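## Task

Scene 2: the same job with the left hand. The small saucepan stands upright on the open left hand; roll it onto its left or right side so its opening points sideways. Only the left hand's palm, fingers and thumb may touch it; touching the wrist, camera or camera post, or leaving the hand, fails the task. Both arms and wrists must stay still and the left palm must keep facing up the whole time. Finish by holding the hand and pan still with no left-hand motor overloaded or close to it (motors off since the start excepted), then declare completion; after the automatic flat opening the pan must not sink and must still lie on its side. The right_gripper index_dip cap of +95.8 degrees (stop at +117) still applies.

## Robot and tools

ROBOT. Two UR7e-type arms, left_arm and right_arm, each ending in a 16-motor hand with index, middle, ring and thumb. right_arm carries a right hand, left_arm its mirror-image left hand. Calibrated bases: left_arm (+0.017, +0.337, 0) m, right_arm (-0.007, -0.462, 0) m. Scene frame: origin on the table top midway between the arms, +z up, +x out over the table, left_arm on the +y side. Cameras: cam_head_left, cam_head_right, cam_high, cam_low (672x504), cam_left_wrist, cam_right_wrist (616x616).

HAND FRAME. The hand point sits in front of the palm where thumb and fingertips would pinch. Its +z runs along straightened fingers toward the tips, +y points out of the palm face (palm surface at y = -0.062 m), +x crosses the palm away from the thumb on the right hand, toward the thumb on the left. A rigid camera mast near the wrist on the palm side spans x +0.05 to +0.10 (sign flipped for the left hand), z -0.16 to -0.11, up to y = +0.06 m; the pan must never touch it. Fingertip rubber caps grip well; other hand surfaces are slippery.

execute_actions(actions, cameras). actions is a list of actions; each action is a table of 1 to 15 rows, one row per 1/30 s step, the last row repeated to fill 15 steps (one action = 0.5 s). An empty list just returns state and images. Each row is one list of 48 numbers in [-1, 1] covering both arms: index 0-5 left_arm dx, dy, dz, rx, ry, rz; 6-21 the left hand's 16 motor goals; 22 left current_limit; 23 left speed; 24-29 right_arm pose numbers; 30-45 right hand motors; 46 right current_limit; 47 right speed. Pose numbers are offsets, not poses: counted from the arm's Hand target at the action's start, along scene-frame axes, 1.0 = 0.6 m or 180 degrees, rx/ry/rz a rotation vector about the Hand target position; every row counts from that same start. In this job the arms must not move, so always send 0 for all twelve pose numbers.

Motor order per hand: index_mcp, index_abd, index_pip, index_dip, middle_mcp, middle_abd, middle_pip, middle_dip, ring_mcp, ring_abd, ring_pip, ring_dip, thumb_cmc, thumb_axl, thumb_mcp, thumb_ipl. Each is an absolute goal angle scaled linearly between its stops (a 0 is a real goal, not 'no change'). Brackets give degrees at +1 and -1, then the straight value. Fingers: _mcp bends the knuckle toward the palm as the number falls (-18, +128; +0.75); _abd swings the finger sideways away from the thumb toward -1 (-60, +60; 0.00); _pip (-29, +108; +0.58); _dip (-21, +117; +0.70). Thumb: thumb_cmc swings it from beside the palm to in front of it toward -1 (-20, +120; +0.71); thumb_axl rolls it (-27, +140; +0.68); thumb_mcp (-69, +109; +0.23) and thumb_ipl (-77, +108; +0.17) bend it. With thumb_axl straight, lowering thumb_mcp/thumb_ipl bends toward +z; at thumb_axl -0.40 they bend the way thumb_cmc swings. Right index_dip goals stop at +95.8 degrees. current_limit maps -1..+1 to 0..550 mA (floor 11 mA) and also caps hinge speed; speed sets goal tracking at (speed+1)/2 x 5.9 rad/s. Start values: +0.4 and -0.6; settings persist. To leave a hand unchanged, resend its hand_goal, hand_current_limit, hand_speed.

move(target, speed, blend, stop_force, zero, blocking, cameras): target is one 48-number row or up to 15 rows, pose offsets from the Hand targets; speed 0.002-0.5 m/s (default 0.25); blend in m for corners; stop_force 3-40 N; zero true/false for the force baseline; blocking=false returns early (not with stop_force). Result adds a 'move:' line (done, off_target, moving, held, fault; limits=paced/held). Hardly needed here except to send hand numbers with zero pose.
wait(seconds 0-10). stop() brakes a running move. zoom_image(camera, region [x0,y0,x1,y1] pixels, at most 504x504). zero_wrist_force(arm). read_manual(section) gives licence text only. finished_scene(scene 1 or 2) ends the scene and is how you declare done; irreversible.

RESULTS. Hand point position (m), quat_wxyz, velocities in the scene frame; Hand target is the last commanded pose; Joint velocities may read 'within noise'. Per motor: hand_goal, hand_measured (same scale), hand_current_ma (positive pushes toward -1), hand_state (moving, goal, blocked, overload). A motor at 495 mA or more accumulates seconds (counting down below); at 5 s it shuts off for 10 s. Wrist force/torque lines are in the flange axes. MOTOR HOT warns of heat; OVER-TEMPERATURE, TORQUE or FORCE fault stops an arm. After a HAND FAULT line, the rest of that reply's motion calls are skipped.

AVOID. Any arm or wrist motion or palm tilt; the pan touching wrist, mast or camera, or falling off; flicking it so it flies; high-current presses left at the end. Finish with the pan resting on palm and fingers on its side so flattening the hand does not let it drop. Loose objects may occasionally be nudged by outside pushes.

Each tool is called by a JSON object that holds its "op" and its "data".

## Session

{"op": "execute_actions", "data": {"actions": []}}

Scene clock: 0.00 s.
left_arm: end_effector_position=(+0.5466, +0.0275, +0.4167) hand_goal=(+0.754, +0.000, +0.576, +0.696, +0.754, +0.000, +0.576, +0.696, +0.754, +0.000, +0.576, +0.696, -0.104, +0.540, +0.162, +0.106) hand_measured=(+0.762, +0.000, +0.576, +0.696, +0.768, +0.000, +0.578, +0.696, +0.764, +0.000, +0.576, +0.696, -0.090, +0.544, +0.164, +0.108) hand_current_ma=(+8, +0, +0, +0, +16, +0, +0, +0, +8, +0, +0, +0, +14, +2, +1, +1) hand_state=(goal, goal, goal, goal, goal, goal, goal, goal, goal, goal, goal, goal, goal, goal, goal, goal) hand_current_limit=0.40 hand_speed=-0.60 end_effector_quat_wxyz=(+0.618, +0.601, +0.338, +0.377) | right_arm: end_effector_position=(+0.2989, -0.7257, +0.2184) hand_goal=(+0.754, +0.000, +0.576, +0.696, +0.754, +0.000, +0.576, +0.696, +0.754, +0.000, +0.576, +0.696, +0.714, +0.678, +0.226, +0.168) hand_measured=(+0.754, +0.000, +0.576, +0.696, +0.754, +0.000, +0.576, +0.696, +0.754, +0.000, +0.576, +0.696, +0.714, +0.678, +0.226, +0.168) hand_current_ma=(+0, +0, +0, +0, +0, +0, +0, +0, +0, +0, +0, +0, +0, +0, +0, +0) hand_state=(goal, goal, goal, goal, goal, goal, goal, goal, goal, goal, goal, goal, goal, goal, goal, goal) hand_current_limit=0.40 hand_speed=-0.60 end_effector_quat_wxyz=(-0.009, +0.964, -0.265, -0.019)
Joint positions: left_arm=[2.959 -1.969 -2.191 1.07 1.3 0.022] | right_arm=[-0.799 -1.713 2.055 -1.871 -1.574 1.285]
Joint velocities: within noise
Joint torques (N m): no reading
Motor temperatures (°C): left_arm=[29 25 26 37 35 34] | right_arm=[29 27 26 32 33 31]
Wrist force (N): no reading
Wrist torque (N m): no reading
Wrist force, peak (N): no reading
Hand target: left_arm +0.5466, +0.0275, +0.4167; +0.618, +0.601, +0.338, +0.377 | right_arm +0.2989, -0.7257, +0.2184; -0.009, +0.964, -0.265, -0.019

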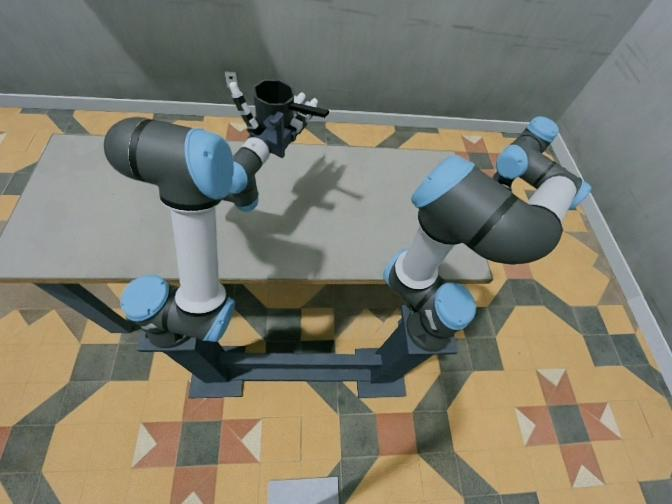

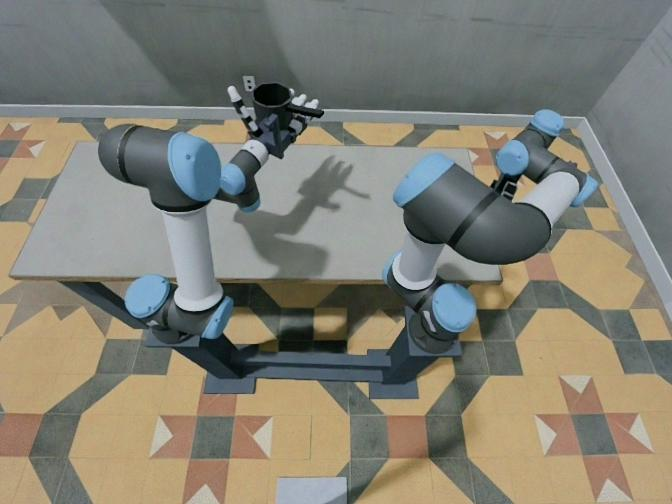

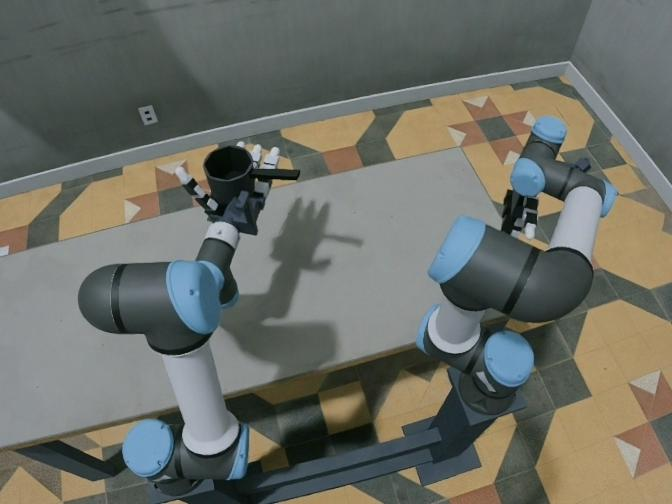

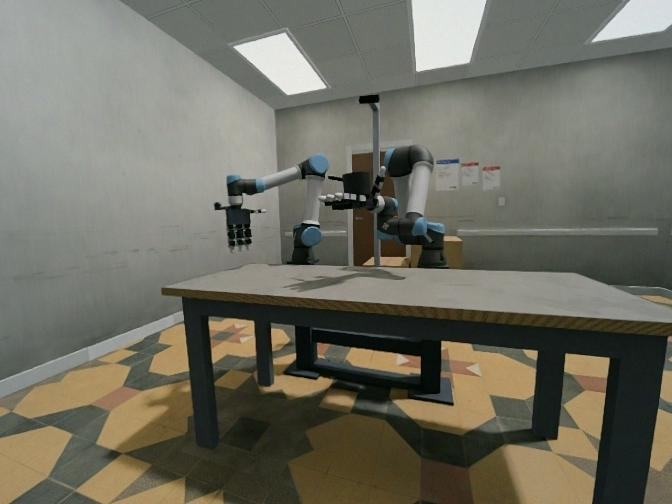

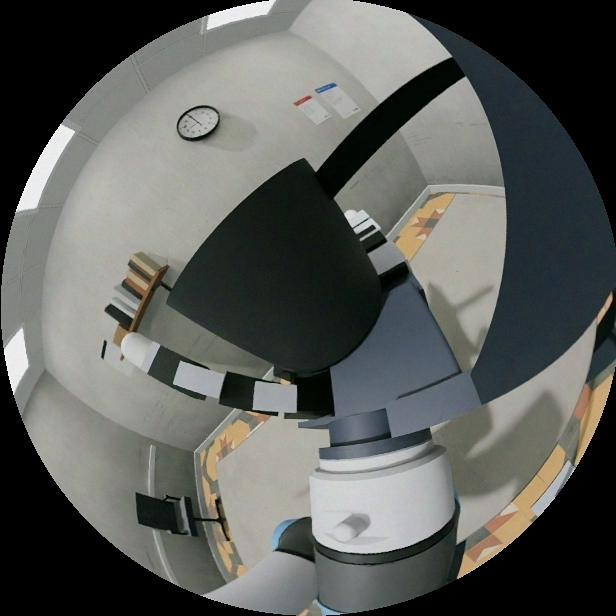

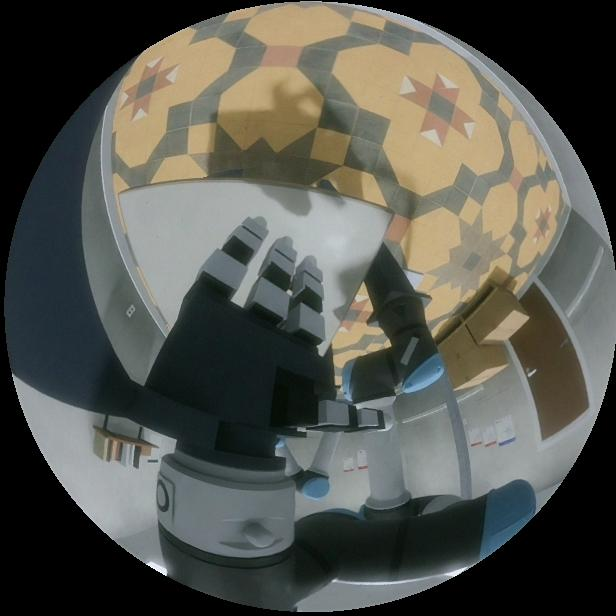

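{"op": "zoom_image", "data": {"camera": "cam_high", "region": [165, 130, 305, 250]}}

{"op": "zoom_image", "data": {"camera": "cam_low", "region": [305, 140, 405, 240]}}

{"op": "zoom_image", "data": {"camera": "cam_left_wrist", "region": [100, 40, 500, 440]}}

{"op": "zoom_image", "data": {"camera": "cam_head_left", "region": [210, 55, 340, 185]}}

Scaled by 3.600 from the camera's 672x504 image, which has a finer 960x720 frame.

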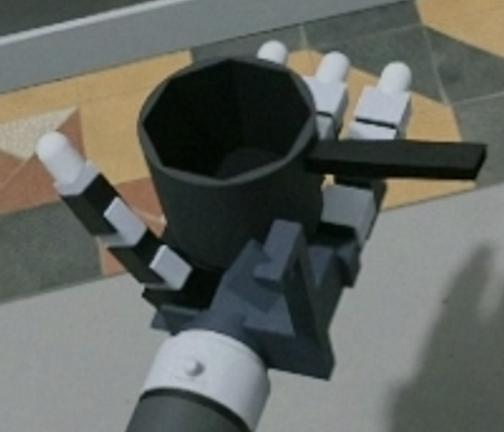

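Scaled by 5.040 from the camera's 672x504 image, which has a finer 960x720 frame.

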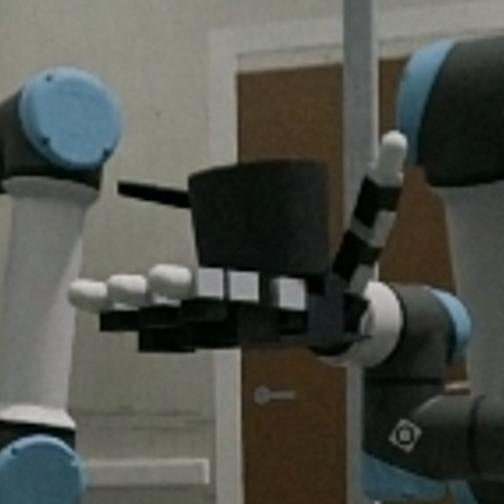

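Scaled by 1.260 from the camera's 616x616 image, which has a finer 880x880 frame.

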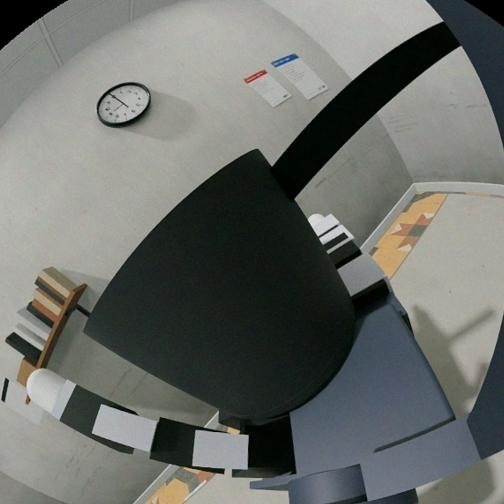

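Scaled by 3.877 from the camera's 672x504 image, which has a finer 960x720 frame.

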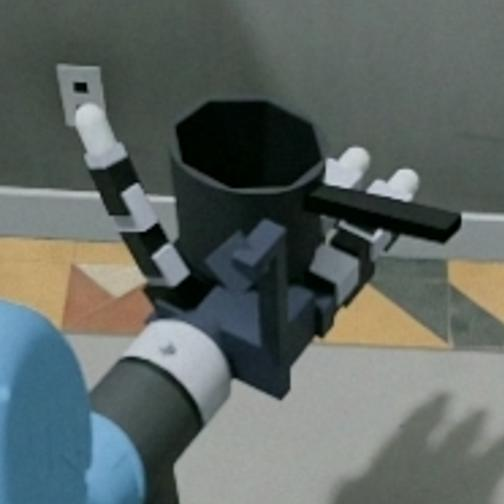

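{"op": "execute_actions", "data": {"actions": [[[0,0,0,0,0,0,1.0,0,0.3,0.696,1.0,0,0.3,0.696,1.0,0,0.3,0.696,-0.143,-0.401,0.162,0.106,0.4,-0.9,0,0,0,0,0,0,0.754,0,0.576,0.696,0.754,0,0.576,0.696,0.754,0,0.576,0.696,0.714,0.678,0.226,0.168,0.4,-0.6]],[[0,0,0,0,0,0,1.0,0,0.1,0.696,1.0,0,0.1,0.696,1.0,0,0.1,0.696,-0.143,-0.401,0.162,0.106,0.4,-0.9,0,0,0,0,0,0,0.754,0,0.576,0.696,0.754,0,0.576,0.696,0.754,0,0.576,0.696,0.714,0.678,0.226,0.168,0.4,-0.6]],[[0,0,0,0,0,0,1.0,0,-0.226,0.696,1.0,0,-0.226,0.696,1.0,0,-0.226,0.696,-0.143,-0.401,0.162,0.106,0.4,-0.9,0,0,0,0,0,0,0.754,0,0.576,0.696,0.754,0,0.576,0.696,0.754,0,0.576,0.696,0.714,0.678,0.226,0.168,0.4,-0.6]],[[0,0,0,0,0,0,1.0,0,-0.226,0.696,1.0,0,-0.226,0.696,1.0,0,-0.226,0.696,-0.143,-0.401,0.162,0.106,0.4,-0.9,0,0,0,0,0,0,0.754,0,0.576,0.696,0.754,0,0.576,0.696,0.754,0,0.576,0.696,0.714,0.678,0.226,0.168,0.4,-0.6]],[[0,0,0,0,0,0,1.0,0,-0.226,0.696,1.0,0,-0.226,0.696,1.0,0,-0.226,0.696,-0.143,-0.401,0.162,0.106,0.4,-0.9,0,0,0,0,0,0,0.754,0,0.576,0.696,0.754,0,0.576,0.696,0.754,0,0.576,0.696,0.714,0.678,0.226,0.168,0.4,-0.6]]], "cameras": ["cam_high","cam_low","cam_left_wrist"]}}

{"op": "zoom_image", "data": {"camera": "cam_high", "region": [165, 130, 305, 250]}}

{"op": "zoom_image", "data": {"camera": "cam_low", "region": [305, 150, 395, 240]}}

Scene clock: 157.33 s.
left_arm: end_effector_position=(+0.5466, +0.0275, +0.4167) hand_goal=(+1.000, +0.000, -0.226, +0.696, +1.000, +0.000, -0.226, +0.696, +1.000, +0.000, -0.226, +0.696, -0.142, -0.400, +0.162, +0.106) hand_measured=(+1.000, +0.000, -0.218, +0.696, +1.000, +0.000, -0.218, +0.696, +1.000, +0.000, -0.218, +0.696, -0.130, -0.398, +0.164, +0.108) hand_current_ma=(+0, +0, +6, +0, +0, +0, +7, +0, +0, +0, +7, +0, +12, +1, +1, +1) hand_state=(goal, goal, goal, goal, goal, goal, goal, goal, goal, goal, goal, goal, goal, goal, goal, goal) hand_current_limit=0.40 hand_speed=-0.90 end_effector_quat_wxyz=(+0.618, +0.601, +0.338, +0.377) | right_arm: end_effector_position=(+0.2989, -0.7257, +0.2184) hand_goal=(+0.754, +0.000, +0.576, +0.696, +0.754, +0.000, +0.576, +0.696, +0.754, +0.000, +0.576, +0.696, +0.714, +0.678, +0.226, +0.168) hand_measured=(+0.754, +0.000, +0.576, +0.696, +0.754, +0.000, +0.576, +0.696, +0.754, +0.000, +0.576, +0.696, +0.714, +0.678, +0.222, +0.168) hand_current_ma=(+0, +0, +0, +0, +0, +0, +0, +0, +0, +0, +0, +0, +0, +0, -3, +0) hand_state=(goal, goal, goal, goal, goal, goal, goal, goal, goal, goal, goal, goal, goal, goal, goal, goal) hand_current_limit=0.40 hand_speed=-0.60 end_effector_quat_wxyz=(-0.009, +0.964, -0.265, -0.019)
Joint positions: left_arm=[2.959 -1.969 -2.191 1.07 1.3 0.022] | right_arm=[-0.799 -1.713 2.055 -1.871 -1.574 1.285]
Joint velocities: within noise
Joint torques (N m): left_arm=[-6.51 24.37 6.56 3.99 1.66 1.75] | right_arm=[-3.61 -15.51 -13 -1.63 -0.47 0.77]
Motor temperatures (°C): left_arm=[29 25 26 37 35 33] | right_arm=[29 27 26 32 33 31]
Wrist force (N): left_arm=[-0.2 0.2 0.3] | right_arm=[0.0 0.2 0.1]
Wrist torque (N m): left_arm=[-0.01 0.02 0.00] | right_arm=[0.00 0.01 0.00]
Wrist force, peak (N): left_arm=[-0.5 0.3 0.6] | right_arm=[0.4 0.7 0.0]
Hand target: left_arm +0.5466, +0.0275, +0.4167; +0.618, +0.601, +0.338, +0.377 | right_arm +0.2989, -0.7257, +0.2184; -0.009, +0.964, -0.265, -0.019
Off the commanded pose: left_arm 0.000 m, 0 deg | right_arm 0.000 m, 0 deg.
Images, in order (width x height): cam_high 672x504, cam_low 672x504, cam_left_wrist 616x616.

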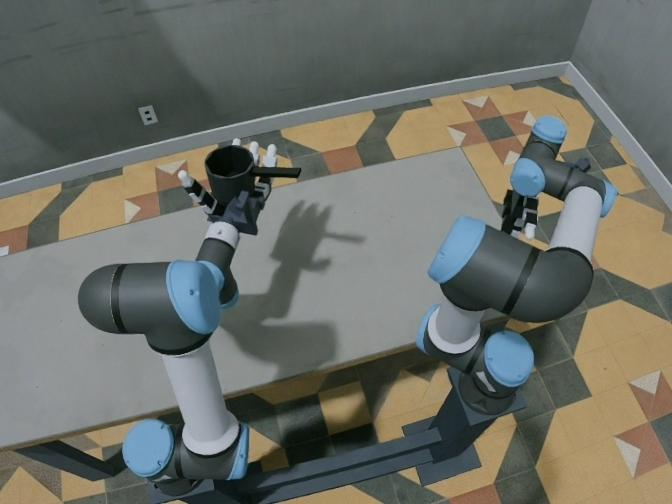

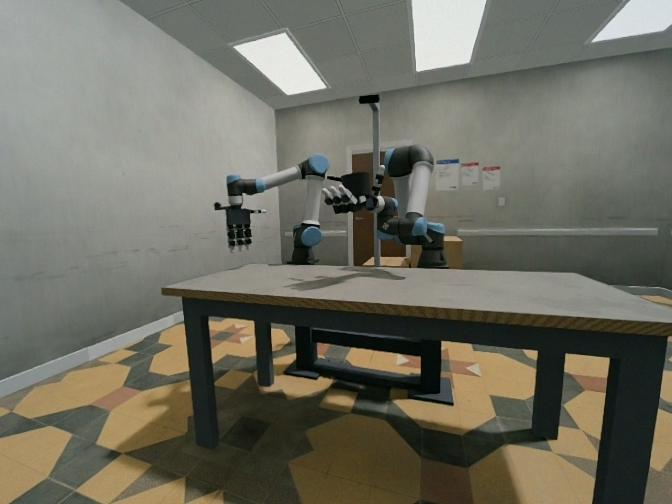

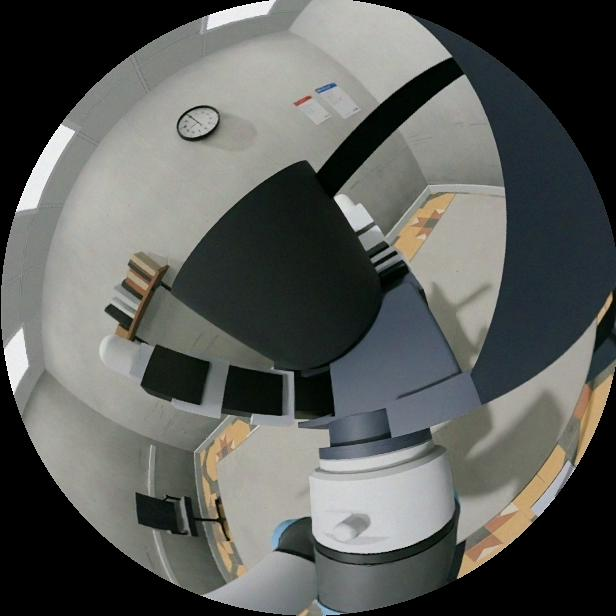

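Scaled by 3.600 from the camera's 672x504 image, which has a finer 960x720 frame.

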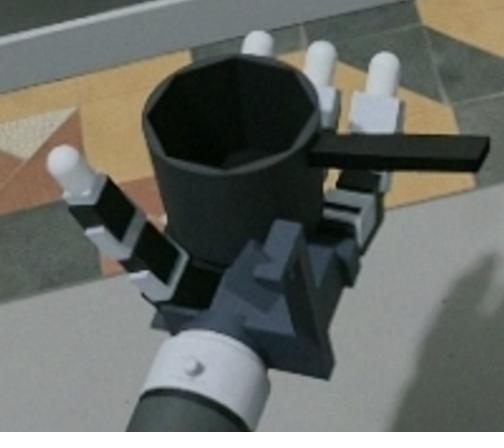

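Scaled by 5.600 from the camera's 672x504 image, which has a finer 960x720 frame.

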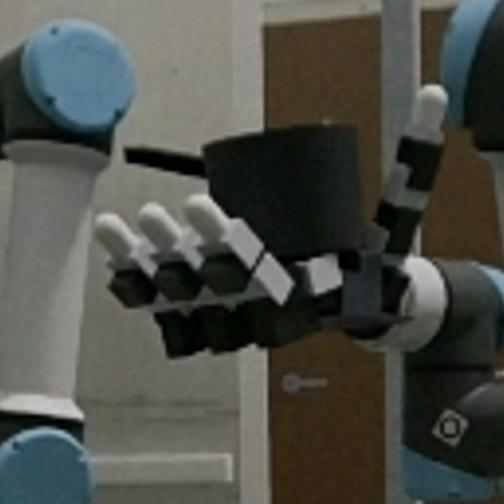

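{"op": "execute_actions", "data": {"actions": [], "cameras": ["cam_left_wrist","cam_high"]}}

Scene clock: 195.43 s.
left_arm: end_effector_position=(+0.5466, +0.0275, +0.4167) hand_goal=(+1.000, +0.000, -0.226, +0.696, +1.000, +0.000, -0.226, +0.696, +1.000, +0.000, -0.226, +0.696, -0.142, -0.400, +0.162, +0.106) hand_measured=(+1.000, +0.000, -0.218, +0.696, +1.000, +0.000, -0.218, +0.696, +1.000, +0.000, -0.218, +0.696, -0.130, -0.398, +0.164, +0.108) hand_current_ma=(+0, +0, +6, +0, +0, +0, +7, +0, +0, +0, +7, +0, +12, +1, +1, +1) hand_state=(goal, goal, goal, goal, goal, goal, goal, goal, goal, goal, goal, goal, goal, goal, goal, goal) hand_current_limit=0.40 hand_speed=-0.90 end_effector_quat_wxyz=(+0.618, +0.601, +0.338, +0.377) | right_arm: end_effector_position=(+0.2989, -0.7257, +0.2184) hand_goal=(+0.754, +0.000, +0.576, +0.696, +0.754, +0.000, +0.576, +0.696, +0.754, +0.000, +0.576, +0.696, +0.714, +0.678, +0.226, +0.168) hand_measured=(+0.754, +0.000, +0.576, +0.696, +0.754, +0.000, +0.576, +0.696, +0.754, +0.000, +0.576, +0.696, +0.714, +0.678, +0.222, +0.168) hand_current_ma=(+0, +0, +0, +0, +0, +0, +0, +0, +0, +0, +0, +0, +0, +0, -3, +0) hand_state=(goal, goal, goal, goal, goal, goal, goal, goal, goal, goal, goal, goal, goal, goal, goal, goal) hand_current_limit=0.40 hand_speed=-0.60 end_effector_quat_wxyz=(-0.009, +0.964, -0.265, -0.019)
Joint positions: left_arm=[2.959 -1.969 -2.191 1.07 1.3 0.022] | right_arm=[-0.799 -1.713 2.055 -1.871 -1.574 1.285]
Joint velocities: within noise
Joint torques (N m): left_arm=[-6.28 24.74 6.34 4.52 1.46 1.72] | right_arm=[-3.23 -15.48 -13.04 -1.46 -0.85 0.64]
Motor temperatures (°C): left_arm=[29 25 26 37 35 33] | right_arm=[28 27 26 32 33 31]
Wrist force (N): left_arm=[-0.3 0.0 0.2] | right_arm=[0.0 0.0 -0.1]
Wrist torque (N m): left_arm=[-0.04 0.03 0.00] | right_arm=[-0.01 0.01 0.00]
Wrist force, peak (N): left_arm=[-0.4 0.0 0.7] | right_arm=[-0.1 -0.3 -0.7]
Hand target: left_arm +0.5466, +0.0275, +0.4167; +0.618, +0.601, +0.338, +0.377 | right_arm +0.2989, -0.7257, +0.2184; -0.009, +0.964, -0.265, -0.019
Off the commanded pose: left_arm 0.000 m, 0 deg | right_arm 0.000 m, 0 deg.
Images, in order (width x height): cam_high 672x504, cam_left_wrist 616x616.

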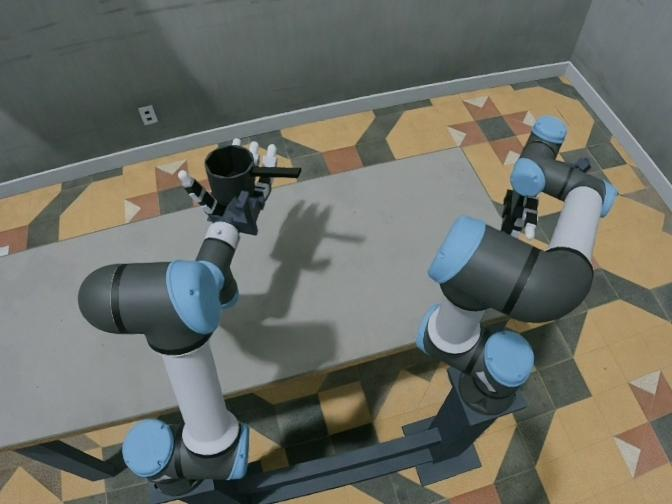

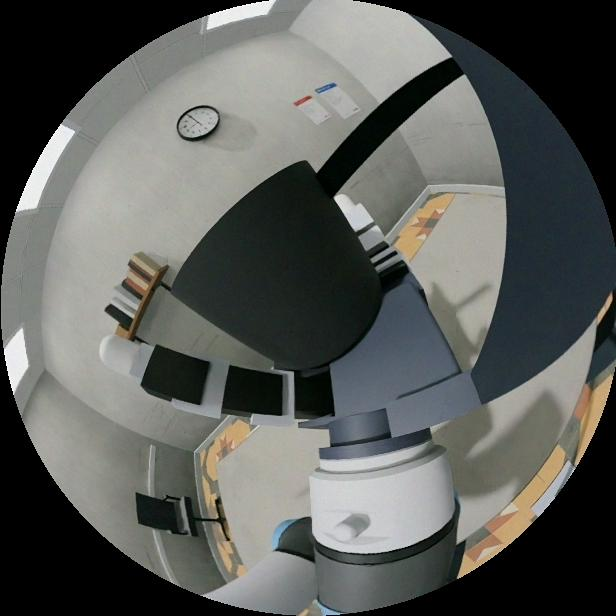

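{"op": "execute_actions", "data": {"actions": [[[0,0,0,0,0,0,1.0,0,-0.226,0.696,1.0,0,-0.226,0.696,1.0,0.15,-0.299,0.696,-0.143,-0.401,0.034,-0.2,0.4,-0.85,0,0,0,0,0,0,0.754,0,0.576,0.696,0.754,0,0.576,0.696,0.754,0,0.576,0.696,0.714,0.678,0.226,0.168,0.4,-0.6]],[[0,0,0,0,0,0,1.0,0,-0.226,0.696,1.0,0,-0.226,0.696,1.0,0.15,-0.299,0.696,-0.143,-0.401,0.034,-0.4,0.4,-0.85,0,0,0,0,0,0,0.754,0,0.576,0.696,0.754,0,0.576,0.696,0.754,0,0.576,0.696,0.714,0.678,0.226,0.168,0.4,-0.6]],[[0,0,0,0,0,0,1.0,0,-0.226,0.696,1.0,0,-0.226,0.696,1.0,0.15,-0.299,0.696,-0.143,-0.401,0.034,-0.6,0.4,-0.85,0,0,0,0,0,0,0.754,0,0.576,0.696,0.754,0,0.576,0.696,0.754,0,0.576,0.696,0.714,0.678,0.226,0.168,0.4,-0.6]]], "cameras": ["cam_left_wrist"]}}

Scene clock: 229.90 s.
left_arm: end_effector_position=(+0.5466, +0.0275, +0.4167) hand_goal=(+1.000, +0.000, -0.226, +0.696, +1.000, +0.000, -0.226, +0.696, +1.000, +0.150, -0.298, +0.696, -0.142, -0.400, +0.034, -0.600) hand_measured=(+1.000, +0.000, -0.218, +0.696, +1.000, +0.000, -0.218, +0.696, +1.000, +0.146, -0.290, +0.696, -0.136, -0.398, +0.036, -0.600) hand_current_ma=(+0, +0, +5, +0, +0, +0, +7, +0, +0, -2, +6, +0, +4, +1, +1, +0) hand_state=(goal, goal, goal, goal, goal, goal, goal, goal, goal, goal, goal, goal, goal, goal, goal, goal) hand_current_limit=0.40 hand_speed=-0.85 end_effector_quat_wxyz=(+0.618, +0.601, +0.338, +0.377) | right_arm: end_effector_position=(+0.2989, -0.7257, +0.2184) hand_goal=(+0.754, +0.000, +0.576, +0.696, +0.754, +0.000, +0.576, +0.696, +0.754, +0.000, +0.576, +0.696, +0.714, +0.678, +0.226, +0.168) hand_measured=(+0.754, +0.000, +0.576, +0.696, +0.754, +0.000, +0.576, +0.696, +0.754, +0.000, +0.576, +0.696, +0.714, +0.678, +0.222, +0.168) hand_current_ma=(+0, +0, +0, +0, +0, +0, +0, +0, +0, +0, +0, +0, +0, +0, -3, +0) hand_state=(goal, goal, goal, goal, goal, goal, goal, goal, goal, goal, goal, goal, goal, goal, goal, goal) hand_current_limit=0.40 hand_speed=-0.60 end_effector_quat_wxyz=(-0.009, +0.964, -0.265, -0.019)
Joint positions: left_arm=[2.959 -1.969 -2.191 1.07 1.3 0.022] | right_arm=[-0.799 -1.713 2.055 -1.871 -1.574 1.285]
Joint velocities: within noise
Joint torques (N m): left_arm=[-7.17 24.45 6.9 4.56 1.13 1.74] | right_arm=[-2.67 -14.83 -12.8 -1.3 -0.89 0.46]
Motor temperatures (°C): left_arm=[29 25 26 37 35 33] | right_arm=[28 27 26 32 33 31]
Wrist force (N): left_arm=[-0.3 0.0 0.3] | right_arm=[0.3 0.4 0.1]
Wrist torque (N m): left_arm=[-0.03 0.03 0.01] | right_arm=[0.04 -0.03 0.03]
Wrist force, peak (N): left_arm=[-0.3 0.2 0.6] | right_arm=[0.1 -0.2 -0.7]
Hand target: left_arm +0.5466, +0.0275, +0.4167; +0.618, +0.601, +0.338, +0.377 | right_arm +0.2989, -0.7257, +0.2184; -0.009, +0.964, -0.265, -0.019
Off the commanded pose: left_arm 0.000 m, 0 deg | right_arm 0.000 m, 0 deg.
Images, in order (width x height): cam_left_wrist 616x616.

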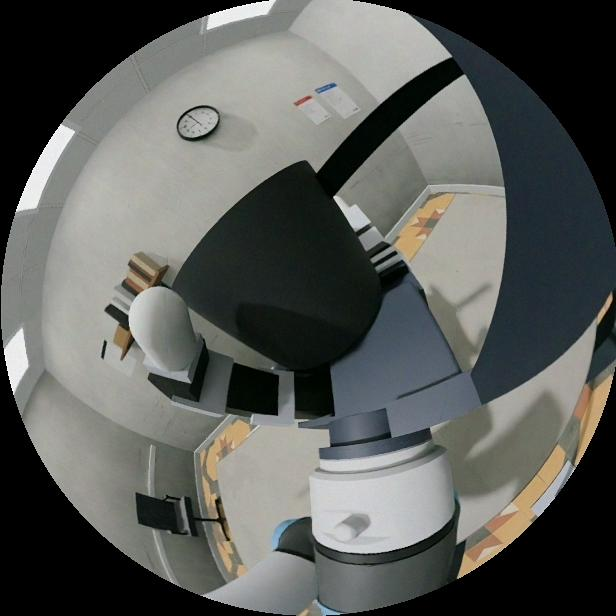

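{"op": "execute_actions", "data": {"actions": [[[0,0,0,0,0,0,1.0,0,-0.226,0.696,1.0,0,-0.226,0.696,1.0,0.15,-0.299,0.696,-0.143,-0.401,0.034,-0.8,0.4,-0.85,0,0,0,0,0,0,0.754,0,0.576,0.696,0.754,0,0.576,0.696,0.754,0,0.576,0.696,0.714,0.678,0.226,0.168,0.4,-0.6]],[[0,0,0,0,0,0,1.0,0,-0.226,0.696,1.0,0,-0.226,0.696,1.0,0.15,-0.299,0.696,-0.143,-0.401,0.034,-1.0,0.4,-0.85,0,0,0,0,0,0,0.754,0,0.576,0.696,0.754,0,0.576,0.696,0.754,0,0.576,0.696,0.714,0.678,0.226,0.168,0.4,-0.6]]], "cameras": ["cam_left_wrist"]}}

Scene clock: 237.53 s.
left_arm: end_effector_position=(+0.5466, +0.0275, +0.4167) hand_goal=(+1.000, +0.000, -0.226, +0.696, +1.000, +0.000, -0.226, +0.696, +1.000, +0.150, -0.298, +0.696, -0.142, -0.400, +0.034, -1.000) hand_measured=(+1.000, +0.000, -0.218, +0.696, +1.000, +0.000, -0.218, +0.696, +1.000, +0.146, -0.290, +0.696, -0.136, -0.398, +0.036, -1.000) hand_current_ma=(+0, +0, +5, +0, +0, +0, +7, +0, +0, -2, +6, +0, +3, +1, +1, +0) hand_state=(goal, goal, goal, goal, goal, goal, goal, goal, goal, goal, goal, goal, goal, goal, goal, goal) hand_current_limit=0.40 hand_speed=-0.85 end_effector_quat_wxyz=(+0.618, +0.601, +0.338, +0.377) | right_arm: end_effector_position=(+0.2989, -0.7257, +0.2184) hand_goal=(+0.754, +0.000, +0.576, +0.696, +0.754, +0.000, +0.576, +0.696, +0.754, +0.000, +0.576, +0.696, +0.714, +0.678, +0.226, +0.168) hand_measured=(+0.754, +0.000, +0.576, +0.696, +0.754, +0.000, +0.576, +0.696, +0.754, +0.000, +0.576, +0.696, +0.714, +0.678, +0.222, +0.168) hand_current_ma=(+0, +0, +0, +0, +0, +0, +0, +0, +0, +0, +0, +0, +0, +0, -3, +0) hand_state=(goal, goal, goal, goal, goal, goal, goal, goal, goal, goal, goal, goal, goal, goal, goal, goal) hand_current_limit=0.40 hand_speed=-0.60 end_effector_quat_wxyz=(-0.009, +0.964, -0.265, -0.019)
Joint positions: left_arm=[2.959 -1.969 -2.191 1.07 1.3 0.022] | right_arm=[-0.799 -1.713 2.055 -1.871 -1.574 1.285]
Joint velocities: within noise
Joint torques (N m): left_arm=[-6.17 25.06 6.99 4.4 1.15 1.72] | right_arm=[-2.91 -15.26 -12.53 -1.55 -0.6 0.63]
Motor temperatures (°C): left_arm=[29 25 26 37 35 33] | right_arm=[28 27 26 32 33 31]
Wrist force (N): left_arm=[-0.1 0.2 0.4] | right_arm=[0.1 0.2 -0.6]
Wrist torque (N m): left_arm=[-0.03 0.00 0.04] | right_arm=[0.06 0.02 0.00]
Wrist force, peak (N): left_arm=[-0.5 0.3 0.5] | right_arm=[0.2 -0.5 -0.6]
Hand target: left_arm +0.5466, +0.0275, +0.4167; +0.618, +0.601, +0.338, +0.377 | right_arm +0.2989, -0.7257, +0.2184; -0.009, +0.964, -0.265, -0.019
Off the commanded pose: left_arm 0.000 m, 0 deg | right_arm 0.000 m, 0 deg.
Images, in order (width x height): cam_left_wrist 616x616.

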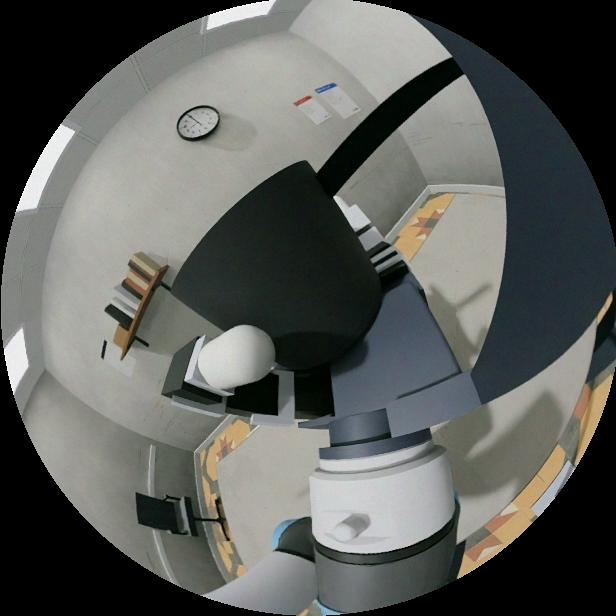

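{"op": "execute_actions", "data": {"actions": [[[0,0,0,0,0,0,1.0,0,-0.226,0.696,1.0,0,-0.226,0.696,1.0,0.15,-0.299,0.696,-0.043,-0.401,0.034,-1.0,0.4,-0.9,0,0,0,0,0,0,0.754,0,0.576,0.696,0.754,0,0.576,0.696,0.754,0,0.576,0.696,0.714,0.678,0.226,0.168,0.4,-0.6]],[[0,0,0,0,0,0,1.0,0,-0.226,0.696,1.0,0,-0.226,0.696,1.0,0.15,-0.299,0.696,-0.043,-0.341,0.034,-1.0,0.4,-0.93,0,0,0,0,0,0,0.754,0,0.576,0.696,0.754,0,0.576,0.696,0.754,0,0.576,0.696,0.714,0.678,0.226,0.168,0.4,-0.6]],[[0,0,0,0,0,0,1.0,0,-0.226,0.696,1.0,0,-0.226,0.696,1.0,0.15,-0.299,0.696,-0.05,-0.281,0.034,-1.0,0.4,-0.93,0,0,0,0,0,0,0.754,0,0.576,0.696,0.754,0,0.576,0.696,0.754,0,0.576,0.696,0.714,0.678,0.226,0.168,0.4,-0.6]],[[0,0,0,0,0,0,1.0,0,-0.226,0.696,1.0,0,-0.226,0.696,1.0,0.15,-0.299,0.696,-0.06,-0.221,0.034,-1.0,0.4,-0.93,0,0,0,0,0,0,0.754,0,0.576,0.696,0.754,0,0.576,0.696,0.754,0,0.576,0.696,0.714,0.678,0.226,0.168,0.4,-0.6]]], "cameras": ["cam_left_wrist"]}}

Scene clock: 268.17 s.
left_arm: end_effector_position=(+0.5466, +0.0275, +0.4167) hand_goal=(+1.000, +0.000, -0.226, +0.696, +1.000, +0.000, -0.226, +0.696, +1.000, +0.150, -0.298, +0.696, -0.060, -0.220, +0.034, -1.000) hand_measured=(+1.000, +0.000, -0.218, +0.696, +1.000, +0.000, -0.218, +0.696, +1.000, +0.146, -0.290, +0.696, -0.052, -0.224, +0.036, -1.000) hand_current_ma=(+0, +0, +5, +0, +0, +0, +7, +0, +0, -2, +6, +0, +6, -4, +0, +0) hand_state=(goal, goal, goal, goal, goal, goal, goal, goal, goal, goal, goal, goal, goal, goal, goal, goal) hand_current_limit=0.40 hand_speed=-0.93 end_effector_quat_wxyz=(+0.618, +0.601, +0.338, +0.377) | right_arm: end_effector_position=(+0.2989, -0.7257, +0.2184) hand_goal=(+0.754, +0.000, +0.576, +0.696, +0.754, +0.000, +0.576, +0.696, +0.754, +0.000, +0.576, +0.696, +0.714, +0.678, +0.226, +0.168) hand_measured=(+0.754, +0.000, +0.576, +0.696, +0.754, +0.000, +0.576, +0.696, +0.754, +0.000, +0.576, +0.696, +0.714, +0.678, +0.222, +0.168) hand_current_ma=(+0, +0, +0, +0, +0, +0, +0, +0, +0, +0, +0, +0, +0, +0, -3, +0) hand_state=(goal, goal, goal, goal, goal, goal, goal, goal, goal, goal, goal, goal, goal, goal, goal, goal) hand_current_limit=0.40 hand_speed=-0.60 end_effector_quat_wxyz=(-0.009, +0.964, -0.265, -0.019)
Joint positions: left_arm=[2.959 -1.969 -2.191 1.07 1.3 0.022] | right_arm=[-0.799 -1.713 2.055 -1.871 -1.574 1.285]
Joint velocities: within noise
Joint torques (N m): left_arm=[-6.36 25.07 7.97 4.51 0.96 1.67] | right_arm=[-1.48 -14.05 -12.46 -1.33 -0.88 0.57]
Motor temperatures (°C): left_arm=[29 25 25 37 35 33] | right_arm=[28 27 26 32 33 31]
Wrist force (N): left_arm=[-0.4 -0.2 0.3] | right_arm=[-0.1 -0.1 -0.2]
Wrist torque (N m): left_arm=[-0.04 0.05 0.00] | right_arm=[0.00 0.03 -0.02]
Wrist force, peak (N): left_arm=[-0.7 -0.3 0.6] | right_arm=[0.0 0.7 -0.6]
Hand target: left_arm +0.5466, +0.0275, +0.4167; +0.618, +0.601, +0.338, +0.377 | right_arm +0.2989, -0.7257, +0.2184; -0.009, +0.964, -0.265, -0.019
Off the commanded pose: left_arm 0.000 m, 0 deg | right_arm 0.000 m, 0 deg.
Images, in order (width x height): cam_left_wrist 616x616.

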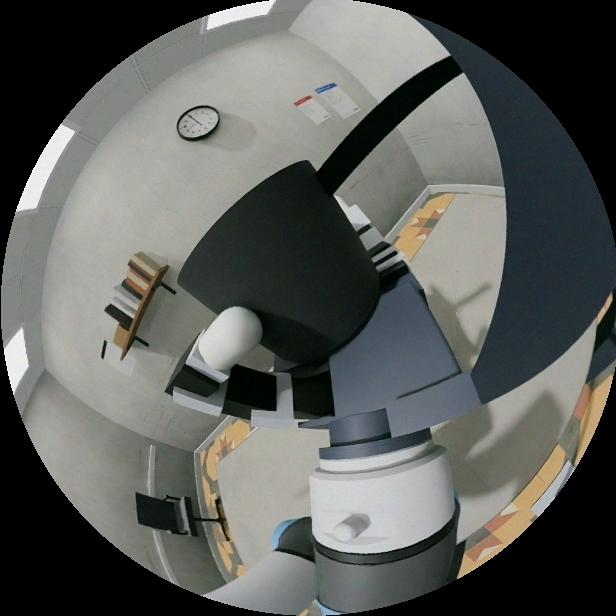

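{"op": "execute_actions", "data": {"actions": [[[0,0,0,0,0,0,1.0,0,-0.226,0.696,1.0,0,-0.226,0.696,1.0,0.15,-0.299,0.696,-0.08,-0.162,0.034,-1.0,0.4,-0.93,0,0,0,0,0,0,0.754,0,0.576,0.696,0.754,0,0.576,0.696,0.754,0,0.576,0.696,0.714,0.678,0.226,0.168,0.4,-0.6]],[[0,0,0,0,0,0,1.0,0,-0.226,0.696,1.0,0,-0.226,0.696,1.0,0.15,-0.299,0.696,-0.1,-0.102,0.034,-1.0,0.4,-0.93,0,0,0,0,0,0,0.754,0,0.576,0.696,0.754,0,0.576,0.696,0.754,0,0.576,0.696,0.714,0.678,0.226,0.168,0.4,-0.6]],[[0,0,0,0,0,0,1.0,0,-0.226,0.696,1.0,0,-0.226,0.696,1.0,0.15,-0.299,0.696,-0.13,-0.042,0.034,-1.0,0.4,-0.93,0,0,0,0,0,0,0.754,0,0.576,0.696,0.754,0,0.576,0.696,0.754,0,0.576,0.696,0.714,0.678,0.226,0.168,0.4,-0.6]]], "cameras": ["cam_left_wrist","cam_high"]}}

Scene clock: 282.57 s.
left_arm: end_effector_position=(+0.5466, +0.0275, +0.4167) hand_goal=(+1.000, +0.000, -0.226, +0.696, +1.000, +0.000, -0.226, +0.696, +1.000, +0.150, -0.298, +0.696, -0.130, -0.042, +0.034, -1.000) hand_measured=(+1.000, +0.000, -0.218, +0.696, +1.000, +0.000, -0.218, +0.696, +1.000, +0.146, -0.290, +0.696, -0.124, -0.044, +0.036, -1.000) hand_current_ma=(+0, +0, +5, +0, +0, +0, +7, +0, +0, -2, +6, +0, +4, -1, +0, +0) hand_state=(goal, goal, goal, goal, goal, goal, goal, goal, goal, goal, goal, goal, goal, goal, goal, goal) hand_current_limit=0.40 hand_speed=-0.93 end_effector_quat_wxyz=(+0.618, +0.601, +0.338, +0.377) | right_arm: end_effector_position=(+0.2989, -0.7257, +0.2184) hand_goal=(+0.754, +0.000, +0.576, +0.696, +0.754, +0.000, +0.576, +0.696, +0.754, +0.000, +0.576, +0.696, +0.714, +0.678, +0.226, +0.168) hand_measured=(+0.754, +0.000, +0.576, +0.696, +0.754, +0.000, +0.576, +0.696, +0.754, +0.000, +0.576, +0.696, +0.714, +0.678, +0.222, +0.168) hand_current_ma=(+0, +0, +0, +0, +0, +0, +0, +0, +0, +0, +0, +0, +0, +0, -3, +0) hand_state=(goal, goal, goal, goal, goal, goal, goal, goal, goal, goal, goal, goal, goal, goal, goal, goal) hand_current_limit=0.40 hand_speed=-0.60 end_effector_quat_wxyz=(-0.009, +0.964, -0.265, -0.019)
Joint positions: left_arm=[2.959 -1.969 -2.191 1.07 1.3 0.022] | right_arm=[-0.799 -1.713 2.055 -1.871 -1.574 1.285]
Joint velocities: within noise
Joint torques (N m): left_arm=[-6.75 24.44 8.28 4.54 0.91 1.62] | right_arm=[-0.56 -15.03 -13.29 -1.15 -0.99 0.56]
Motor temperatures (°C): left_arm=[29 25 25 37 35 33] | right_arm=[28 27 26 32 33 31]
Wrist force (N): left_arm=[-0.2 0.0 0.3] | right_arm=[0.2 -0.4 0.0]
Wrist torque (N m): left_arm=[0.02 0.01 0.02] | right_arm=[-0.06 -0.02 0.01]
Wrist force, peak (N): left_arm=[-0.4 0.4 0.5] | right_arm=[0.1 -0.3 -0.7]
Hand target: left_arm +0.5466, +0.0275, +0.4167; +0.618, +0.601, +0.338, +0.377 | right_arm +0.2989, -0.7257, +0.2184; -0.009, +0.964, -0.265, -0.019
Off the commanded pose: left_arm 0.000 m, 0 deg | right_arm 0.000 m, 0 deg.
Images, in order (width x height): cam_high 672x504, cam_left_wrist 616x616.

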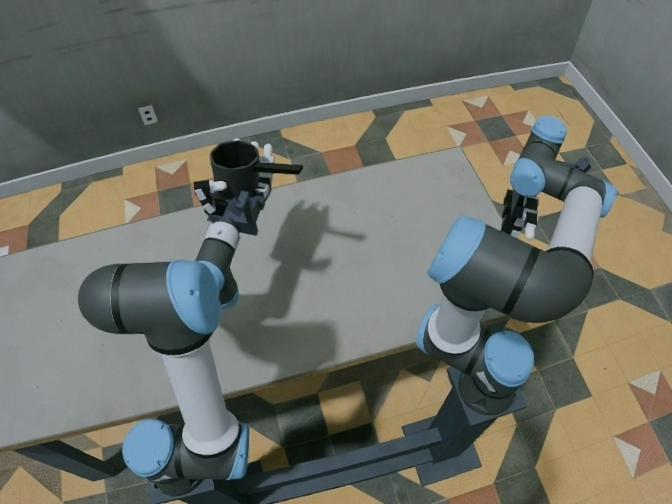

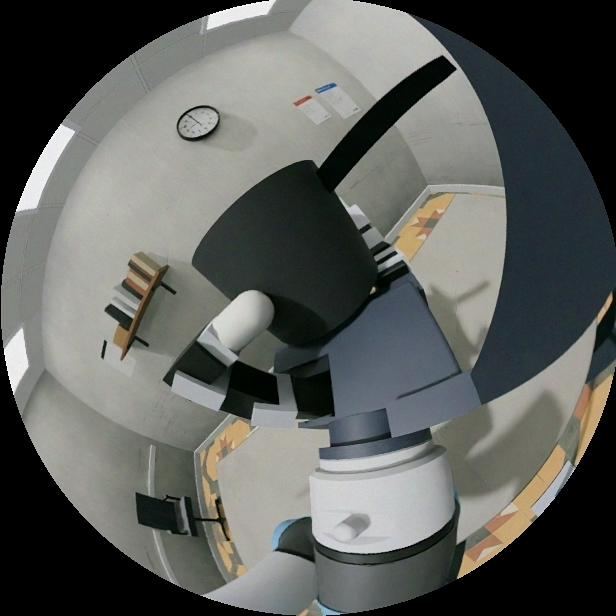

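{"op": "execute_actions", "data": {"actions": [[[0,0,0,0,0,0,1.0,0,-0.226,0.696,1.0,0,-0.226,0.696,1.0,0.15,-0.299,0.696,-0.143,0.018,0.034,-1.0,0.4,-0.93,0,0,0,0,0,0,0.754,0,0.576,0.696,0.754,0,0.576,0.696,0.754,0,0.576,0.696,0.714,0.678,0.226,0.168,0.4,-0.6]],[[0,0,0,0,0,0,1.0,0,-0.226,0.696,1.0,0,-0.226,0.696,1.0,0.15,-0.299,0.696,-0.171,0.078,0.034,-1.0,0.4,-0.93,0,0,0,0,0,0,0.754,0,0.576,0.696,0.754,0,0.576,0.696,0.754,0,0.576,0.696,0.714,0.678,0.226,0.168,0.4,-0.6]]], "cameras": ["cam_left_wrist"]}}

{"op": "zoom_image", "data": {"camera": "cam_left_wrist", "region": [150, 120, 470, 440]}}

Scene clock: 291.47 s.
left_arm: end_effector_position=(+0.5466, +0.0275, +0.4167) hand_goal=(+1.000, +0.000, -0.226, +0.696, +1.000, +0.000, -0.226, +0.696, +1.000, +0.150, -0.298, +0.696, -0.170, +0.078, +0.034, -1.000) hand_measured=(+1.000, +0.000, -0.218, +0.696, +1.000, -0.008, -0.210, +0.696, +1.000, +0.146, -0.290, +0.696, -0.154, +0.032, +0.050, -0.998) hand_current_ma=(+0, +0, +5, +0, +0, -6, +16, +0, +0, -2, +6, +0, +17, -115, +26, +2) hand_state=(goal, goal, goal, goal, goal, goal, goal, goal, goal, goal, goal, goal, goal, blocked, goal, goal) hand_current_limit=0.40 hand_speed=-0.93 end_effector_quat_wxyz=(+0.618, +0.601, +0.338, +0.377) | right_arm: end_effector_position=(+0.2989, -0.7257, +0.2184) hand_goal=(+0.754, +0.000, +0.576, +0.696, +0.754, +0.000, +0.576, +0.696, +0.754, +0.000, +0.576, +0.696, +0.714, +0.678, +0.226, +0.168) hand_measured=(+0.754, +0.000, +0.576, +0.696, +0.754, +0.000, +0.576, +0.696, +0.754, +0.000, +0.576, +0.696, +0.714, +0.678, +0.222, +0.168) hand_current_ma=(+0, +0, +0, +0, +0, +0, +0, +0, +0, +0, +0, +0, +0, +0, -3, +0) hand_state=(goal, goal, goal, goal, goal, goal, goal, goal, goal, goal, goal, goal, goal, goal, goal, goal) hand_current_limit=0.40 hand_speed=-0.60 end_effector_quat_wxyz=(-0.009, +0.964, -0.265, -0.019)
Joint positions: left_arm=[2.959 -1.969 -2.191 1.07 1.3 0.022] | right_arm=[-0.799 -1.713 2.055 -1.871 -1.574 1.285]
Joint velocities: within noise
Joint torques (N m): left_arm=[-7.07 24.73 7.27 4.42 0.65 1.6] | right_arm=[-0.24 -13.44 -13.78 -1.22 -0.98 0.42]
Motor temperatures (°C): left_arm=[29 25 25 37 35 33] | right_arm=[28 27 26 32 33 31]
Wrist force (N): left_arm=[-0.4 0.0 0.3] | right_arm=[0.0 0.5 -0.2]
Wrist torque (N m): left_arm=[0.00 0.04 0.02] | right_arm=[0.06 0.02 0.00]
Wrist force, peak (N): left_arm=[-0.3 -0.1 0.7] | right_arm=[0.6 0.1 -0.5]
Hand target: left_arm +0.5466, +0.0275, +0.4167; +0.618, +0.601, +0.338, +0.377 | right_arm +0.2989, -0.7257, +0.2184; -0.009, +0.964, -0.265, -0.019
Off the commanded pose: left_arm 0.000 m, 0 deg | right_arm 0.000 m, 0 deg.
Images, in order (width x height): cam_left_wrist 616x616.

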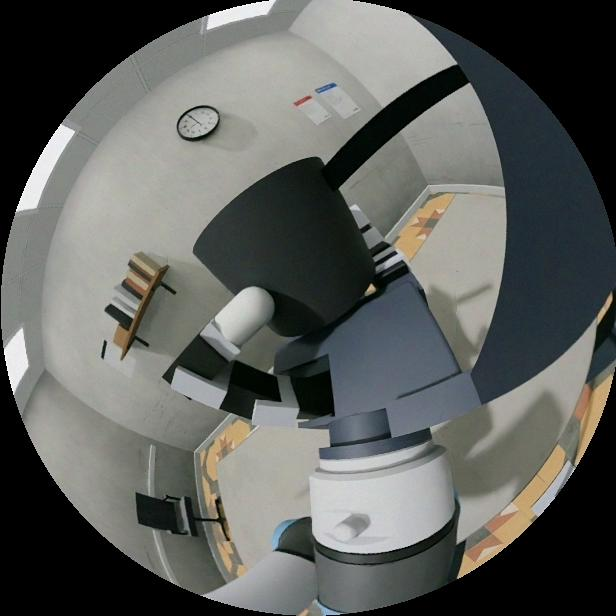

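Scaled by 1.575 from the camera's 616x616 image, which has a finer 880x880 frame.

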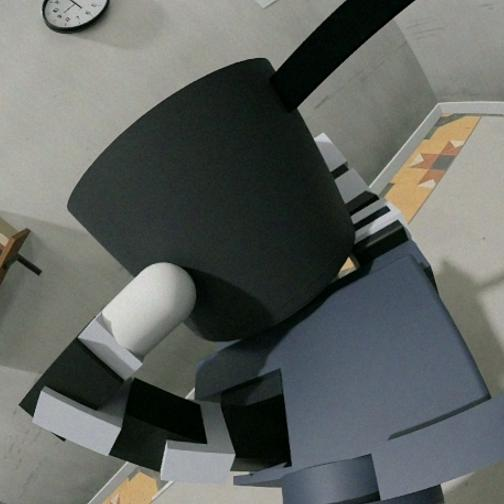

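{"op": "execute_actions", "data": {"actions": [], "cameras": ["cam_low","cam_head_left"]}}

{"op": "zoom_image", "data": {"camera": "cam_low", "region": [295, 140, 405, 250]}}

Scene clock: 296.13 s.
left_arm: end_effector_position=(+0.5466, +0.0275, +0.4167) hand_goal=(+1.000, +0.000, -0.226, +0.696, +1.000, +0.000, -0.226, +0.696, +1.000, +0.150, -0.298, +0.696, -0.170, +0.078, +0.034, -1.000) hand_measured=(+1.000, +0.000, -0.218, +0.696, +1.000, -0.008, -0.210, +0.696, +1.000, +0.146, -0.290, +0.696, -0.154, +0.032, +0.050, -0.998) hand_current_ma=(+0, +0, +5, +0, +0, -6, +16, +0, +0, -2, +6, +0, +17, -115, +26, +2) hand_state=(goal, goal, goal, goal, goal, goal, goal, goal, goal, goal, goal, goal, goal, blocked, goal, goal) hand_current_limit=0.40 hand_speed=-0.93 end_effector_quat_wxyz=(+0.618, +0.601, +0.338, +0.377) | right_arm: end_effector_position=(+0.2989, -0.7257, +0.2184) hand_goal=(+0.754, +0.000, +0.576, +0.696, +0.754, +0.000, +0.576, +0.696, +0.754, +0.000, +0.576, +0.696, +0.714, +0.678, +0.226, +0.168) hand_measured=(+0.754, +0.000, +0.576, +0.696, +0.754, +0.000, +0.576, +0.696, +0.754, +0.000, +0.576, +0.696, +0.714, +0.678, +0.222, +0.168) hand_current_ma=(+0, +0, +0, +0, +0, +0, +0, +0, +0, +0, +0, +0, +0, +0, -3, +0) hand_state=(goal, goal, goal, goal, goal, goal, goal, goal, goal, goal, goal, goal, goal, goal, goal, goal) hand_current_limit=0.40 hand_speed=-0.60 end_effector_quat_wxyz=(-0.009, +0.964, -0.265, -0.019)
Joint positions: left_arm=[2.959 -1.969 -2.191 1.07 1.3 0.022] | right_arm=[-0.799 -1.713 2.055 -1.871 -1.574 1.285]
Joint velocities: within noise
Joint torques (N m): left_arm=[-6.38 24.37 7.14 4.61 0.48 1.66] | right_arm=[-1.47 -15.22 -12.84 -1.1 -1.06 0.52]
Motor temperatures (°C): left_arm=[29 25 25 37 35 33] | right_arm=[28 27 26 32 33 31]
Wrist force (N): left_arm=[-0.2 0.4 0.3] | right_arm=[0.3 0.0 -0.1]
Wrist torque (N m): left_arm=[0.07 0.02 0.02] | right_arm=[-0.01 -0.02 0.02]
Wrist force, peak (N): left_arm=[-0.4 0.4 0.5] | right_arm=[0.1 -0.6 -0.4]
Hand target: left_arm +0.5466, +0.0275, +0.4167; +0.618, +0.601, +0.338, +0.377 | right_arm +0.2989, -0.7257, +0.2184; -0.009, +0.964, -0.265, -0.019
Off the commanded pose: left_arm 0.000 m, 0 deg | right_arm 0.000 m, 0 deg.
Images, in order (width x height): cam_head_left 672x504, cam_low 672x504.

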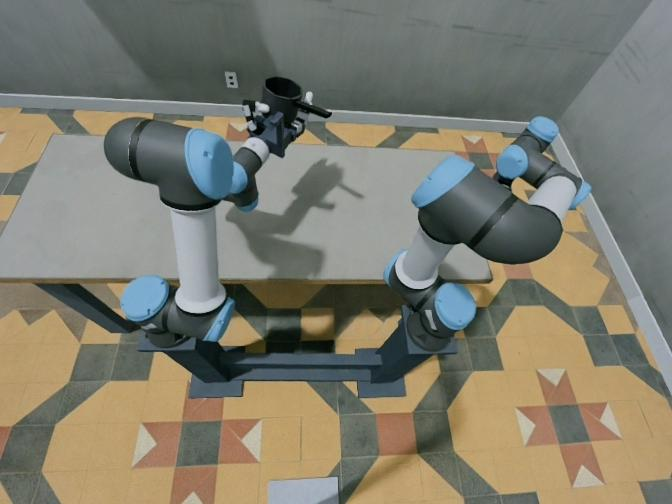

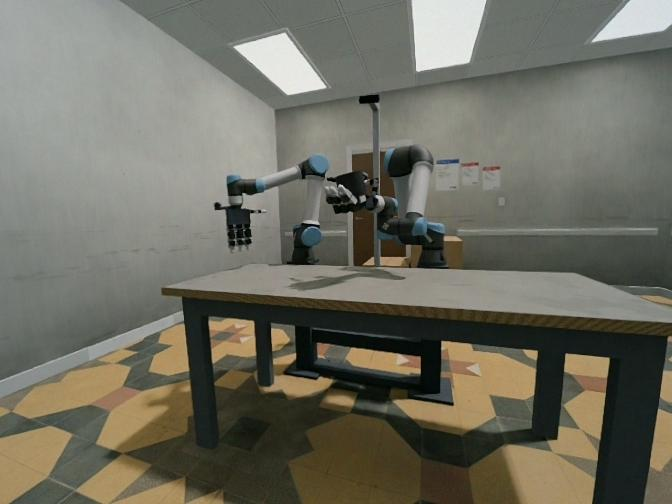

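Scaled by 4.582 from the camera's 672x504 image, which has a finer 960x720 frame.

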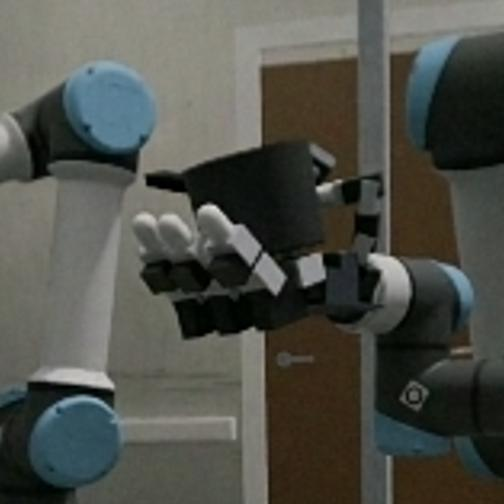

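{"op": "execute_actions", "data": {"actions": [[[0,0,0,0,0,0,1.0,0,-0.226,0.696,1.0,0,-0.226,0.696,1.0,0.15,-0.299,0.696,-0.19,0.11,0.034,-1.0,0.4,-0.95,0,0,0,0,0,0,0.754,0,0.576,0.696,0.754,0,0.576,0.696,0.754,0,0.576,0.696,0.714,0.678,0.226,0.168,0.4,-0.6]],[[0,0,0,0,0,0,1.0,0,-0.226,0.696,1.0,0,-0.226,0.696,1.0,0.15,-0.299,0.696,-0.214,0.138,0.034,-1.0,0.4,-0.95,0,0,0,0,0,0,0.754,0,0.576,0.696,0.754,0,0.576,0.696,0.754,0,0.576,0.696,0.714,0.678,0.226,0.168,0.4,-0.6]]], "cameras": ["cam_left_wrist"]}}

{"op": "zoom_image", "data": {"camera": "cam_left_wrist", "region": [150, 120, 470, 440]}}

Scene clock: 307.37 s.
left_arm: end_effector_position=(+0.5466, +0.0275, +0.4167) hand_goal=(+1.000, +0.000, -0.226, +0.696, +1.000, +0.000, -0.226, +0.696, +1.000, +0.150, -0.298, +0.696, -0.214, +0.138, +0.034, -1.000) hand_measured=(+1.000, +0.000, -0.218, +0.696, +1.000, -0.006, -0.208, +0.696, +1.000, +0.146, -0.290, +0.696, -0.196, +0.102, +0.042, -1.000) hand_current_ma=(+0, +0, +5, +0, +0, -4, +19, +0, +0, -2, +6, +0, +21, -80, +10, +0) hand_state=(goal, goal, goal, goal, goal, goal, goal, goal, goal, goal, goal, goal, goal, blocked, goal, goal) hand_current_limit=0.40 hand_speed=-0.95 end_effector_quat_wxyz=(+0.618, +0.601, +0.338, +0.377) | right_arm: end_effector_position=(+0.2989, -0.7257, +0.2184) hand_goal=(+0.754, +0.000, +0.576, +0.696, +0.754, +0.000, +0.576, +0.696, +0.754, +0.000, +0.576, +0.696, +0.714, +0.678, +0.226, +0.168) hand_measured=(+0.754, +0.000, +0.576, +0.696, +0.754, +0.000, +0.576, +0.696, +0.754, +0.000, +0.576, +0.696, +0.714, +0.678, +0.222, +0.168) hand_current_ma=(+0, +0, +0, +0, +0, +0, +0, +0, +0, +0, +0, +0, +0, +0, -3, +0) hand_state=(goal, goal, goal, goal, goal, goal, goal, goal, goal, goal, goal, goal, goal, goal, goal, goal) hand_current_limit=0.40 hand_speed=-0.60 end_effector_quat_wxyz=(-0.009, +0.964, -0.265, -0.019)
Joint positions: left_arm=[2.959 -1.969 -2.191 1.07 1.3 0.022] | right_arm=[-0.799 -1.713 2.055 -1.871 -1.574 1.285]
Joint velocities: within noise
Joint torques (N m): left_arm=[-7.35 24.63 7.7 4.43 0.7 1.57] | right_arm=[-0.57 -14.04 -13.32 -0.91 -1.08 0.64]
Motor temperatures (°C): left_arm=[29 25 25 37 35 33] | right_arm=[28 27 26 32 33 31]
Wrist force (N): left_arm=[-0.2 0.1 0.5] | right_arm=[0.0 0.3 -0.2]
Wrist torque (N m): left_arm=[0.02 0.02 0.03] | right_arm=[0.04 0.01 0.01]
Wrist force, peak (N): left_arm=[-0.4 0.2 0.5] | right_arm=[0.2 -0.3 -0.7]
Hand target: left_arm +0.5466, +0.0275, +0.4167; +0.618, +0.601, +0.338, +0.377 | right_arm +0.2989, -0.7257, +0.2184; -0.009, +0.964, -0.265, -0.019
Off the commanded pose: left_arm 0.000 m, 0 deg | right_arm 0.000 m, 0 deg.
Images, in order (width x height): cam_left_wrist 616x616.

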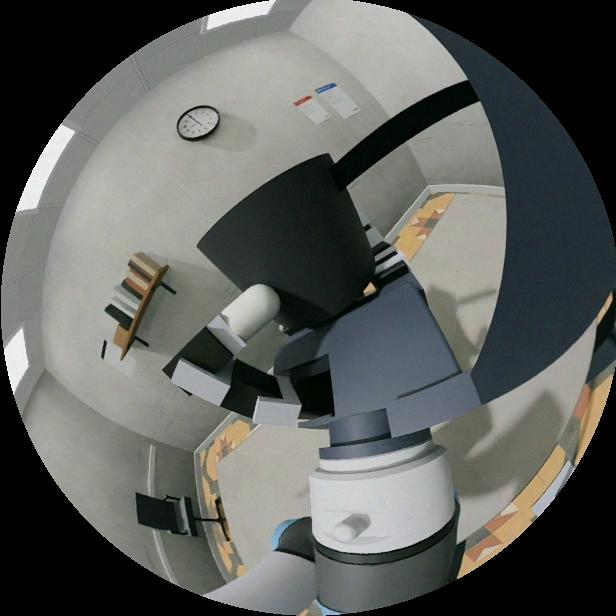

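Scaled by 1.575 from the camera's 616x616 image, which has a finer 880x880 frame.

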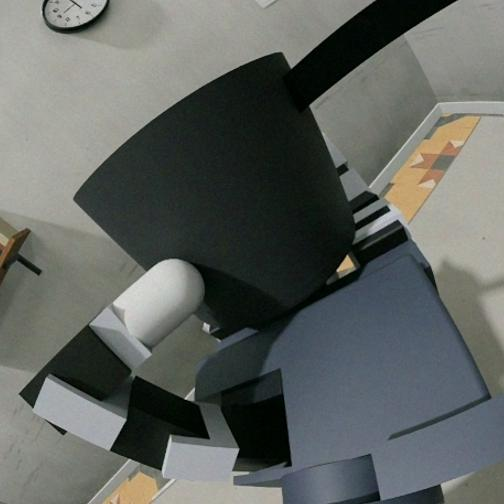

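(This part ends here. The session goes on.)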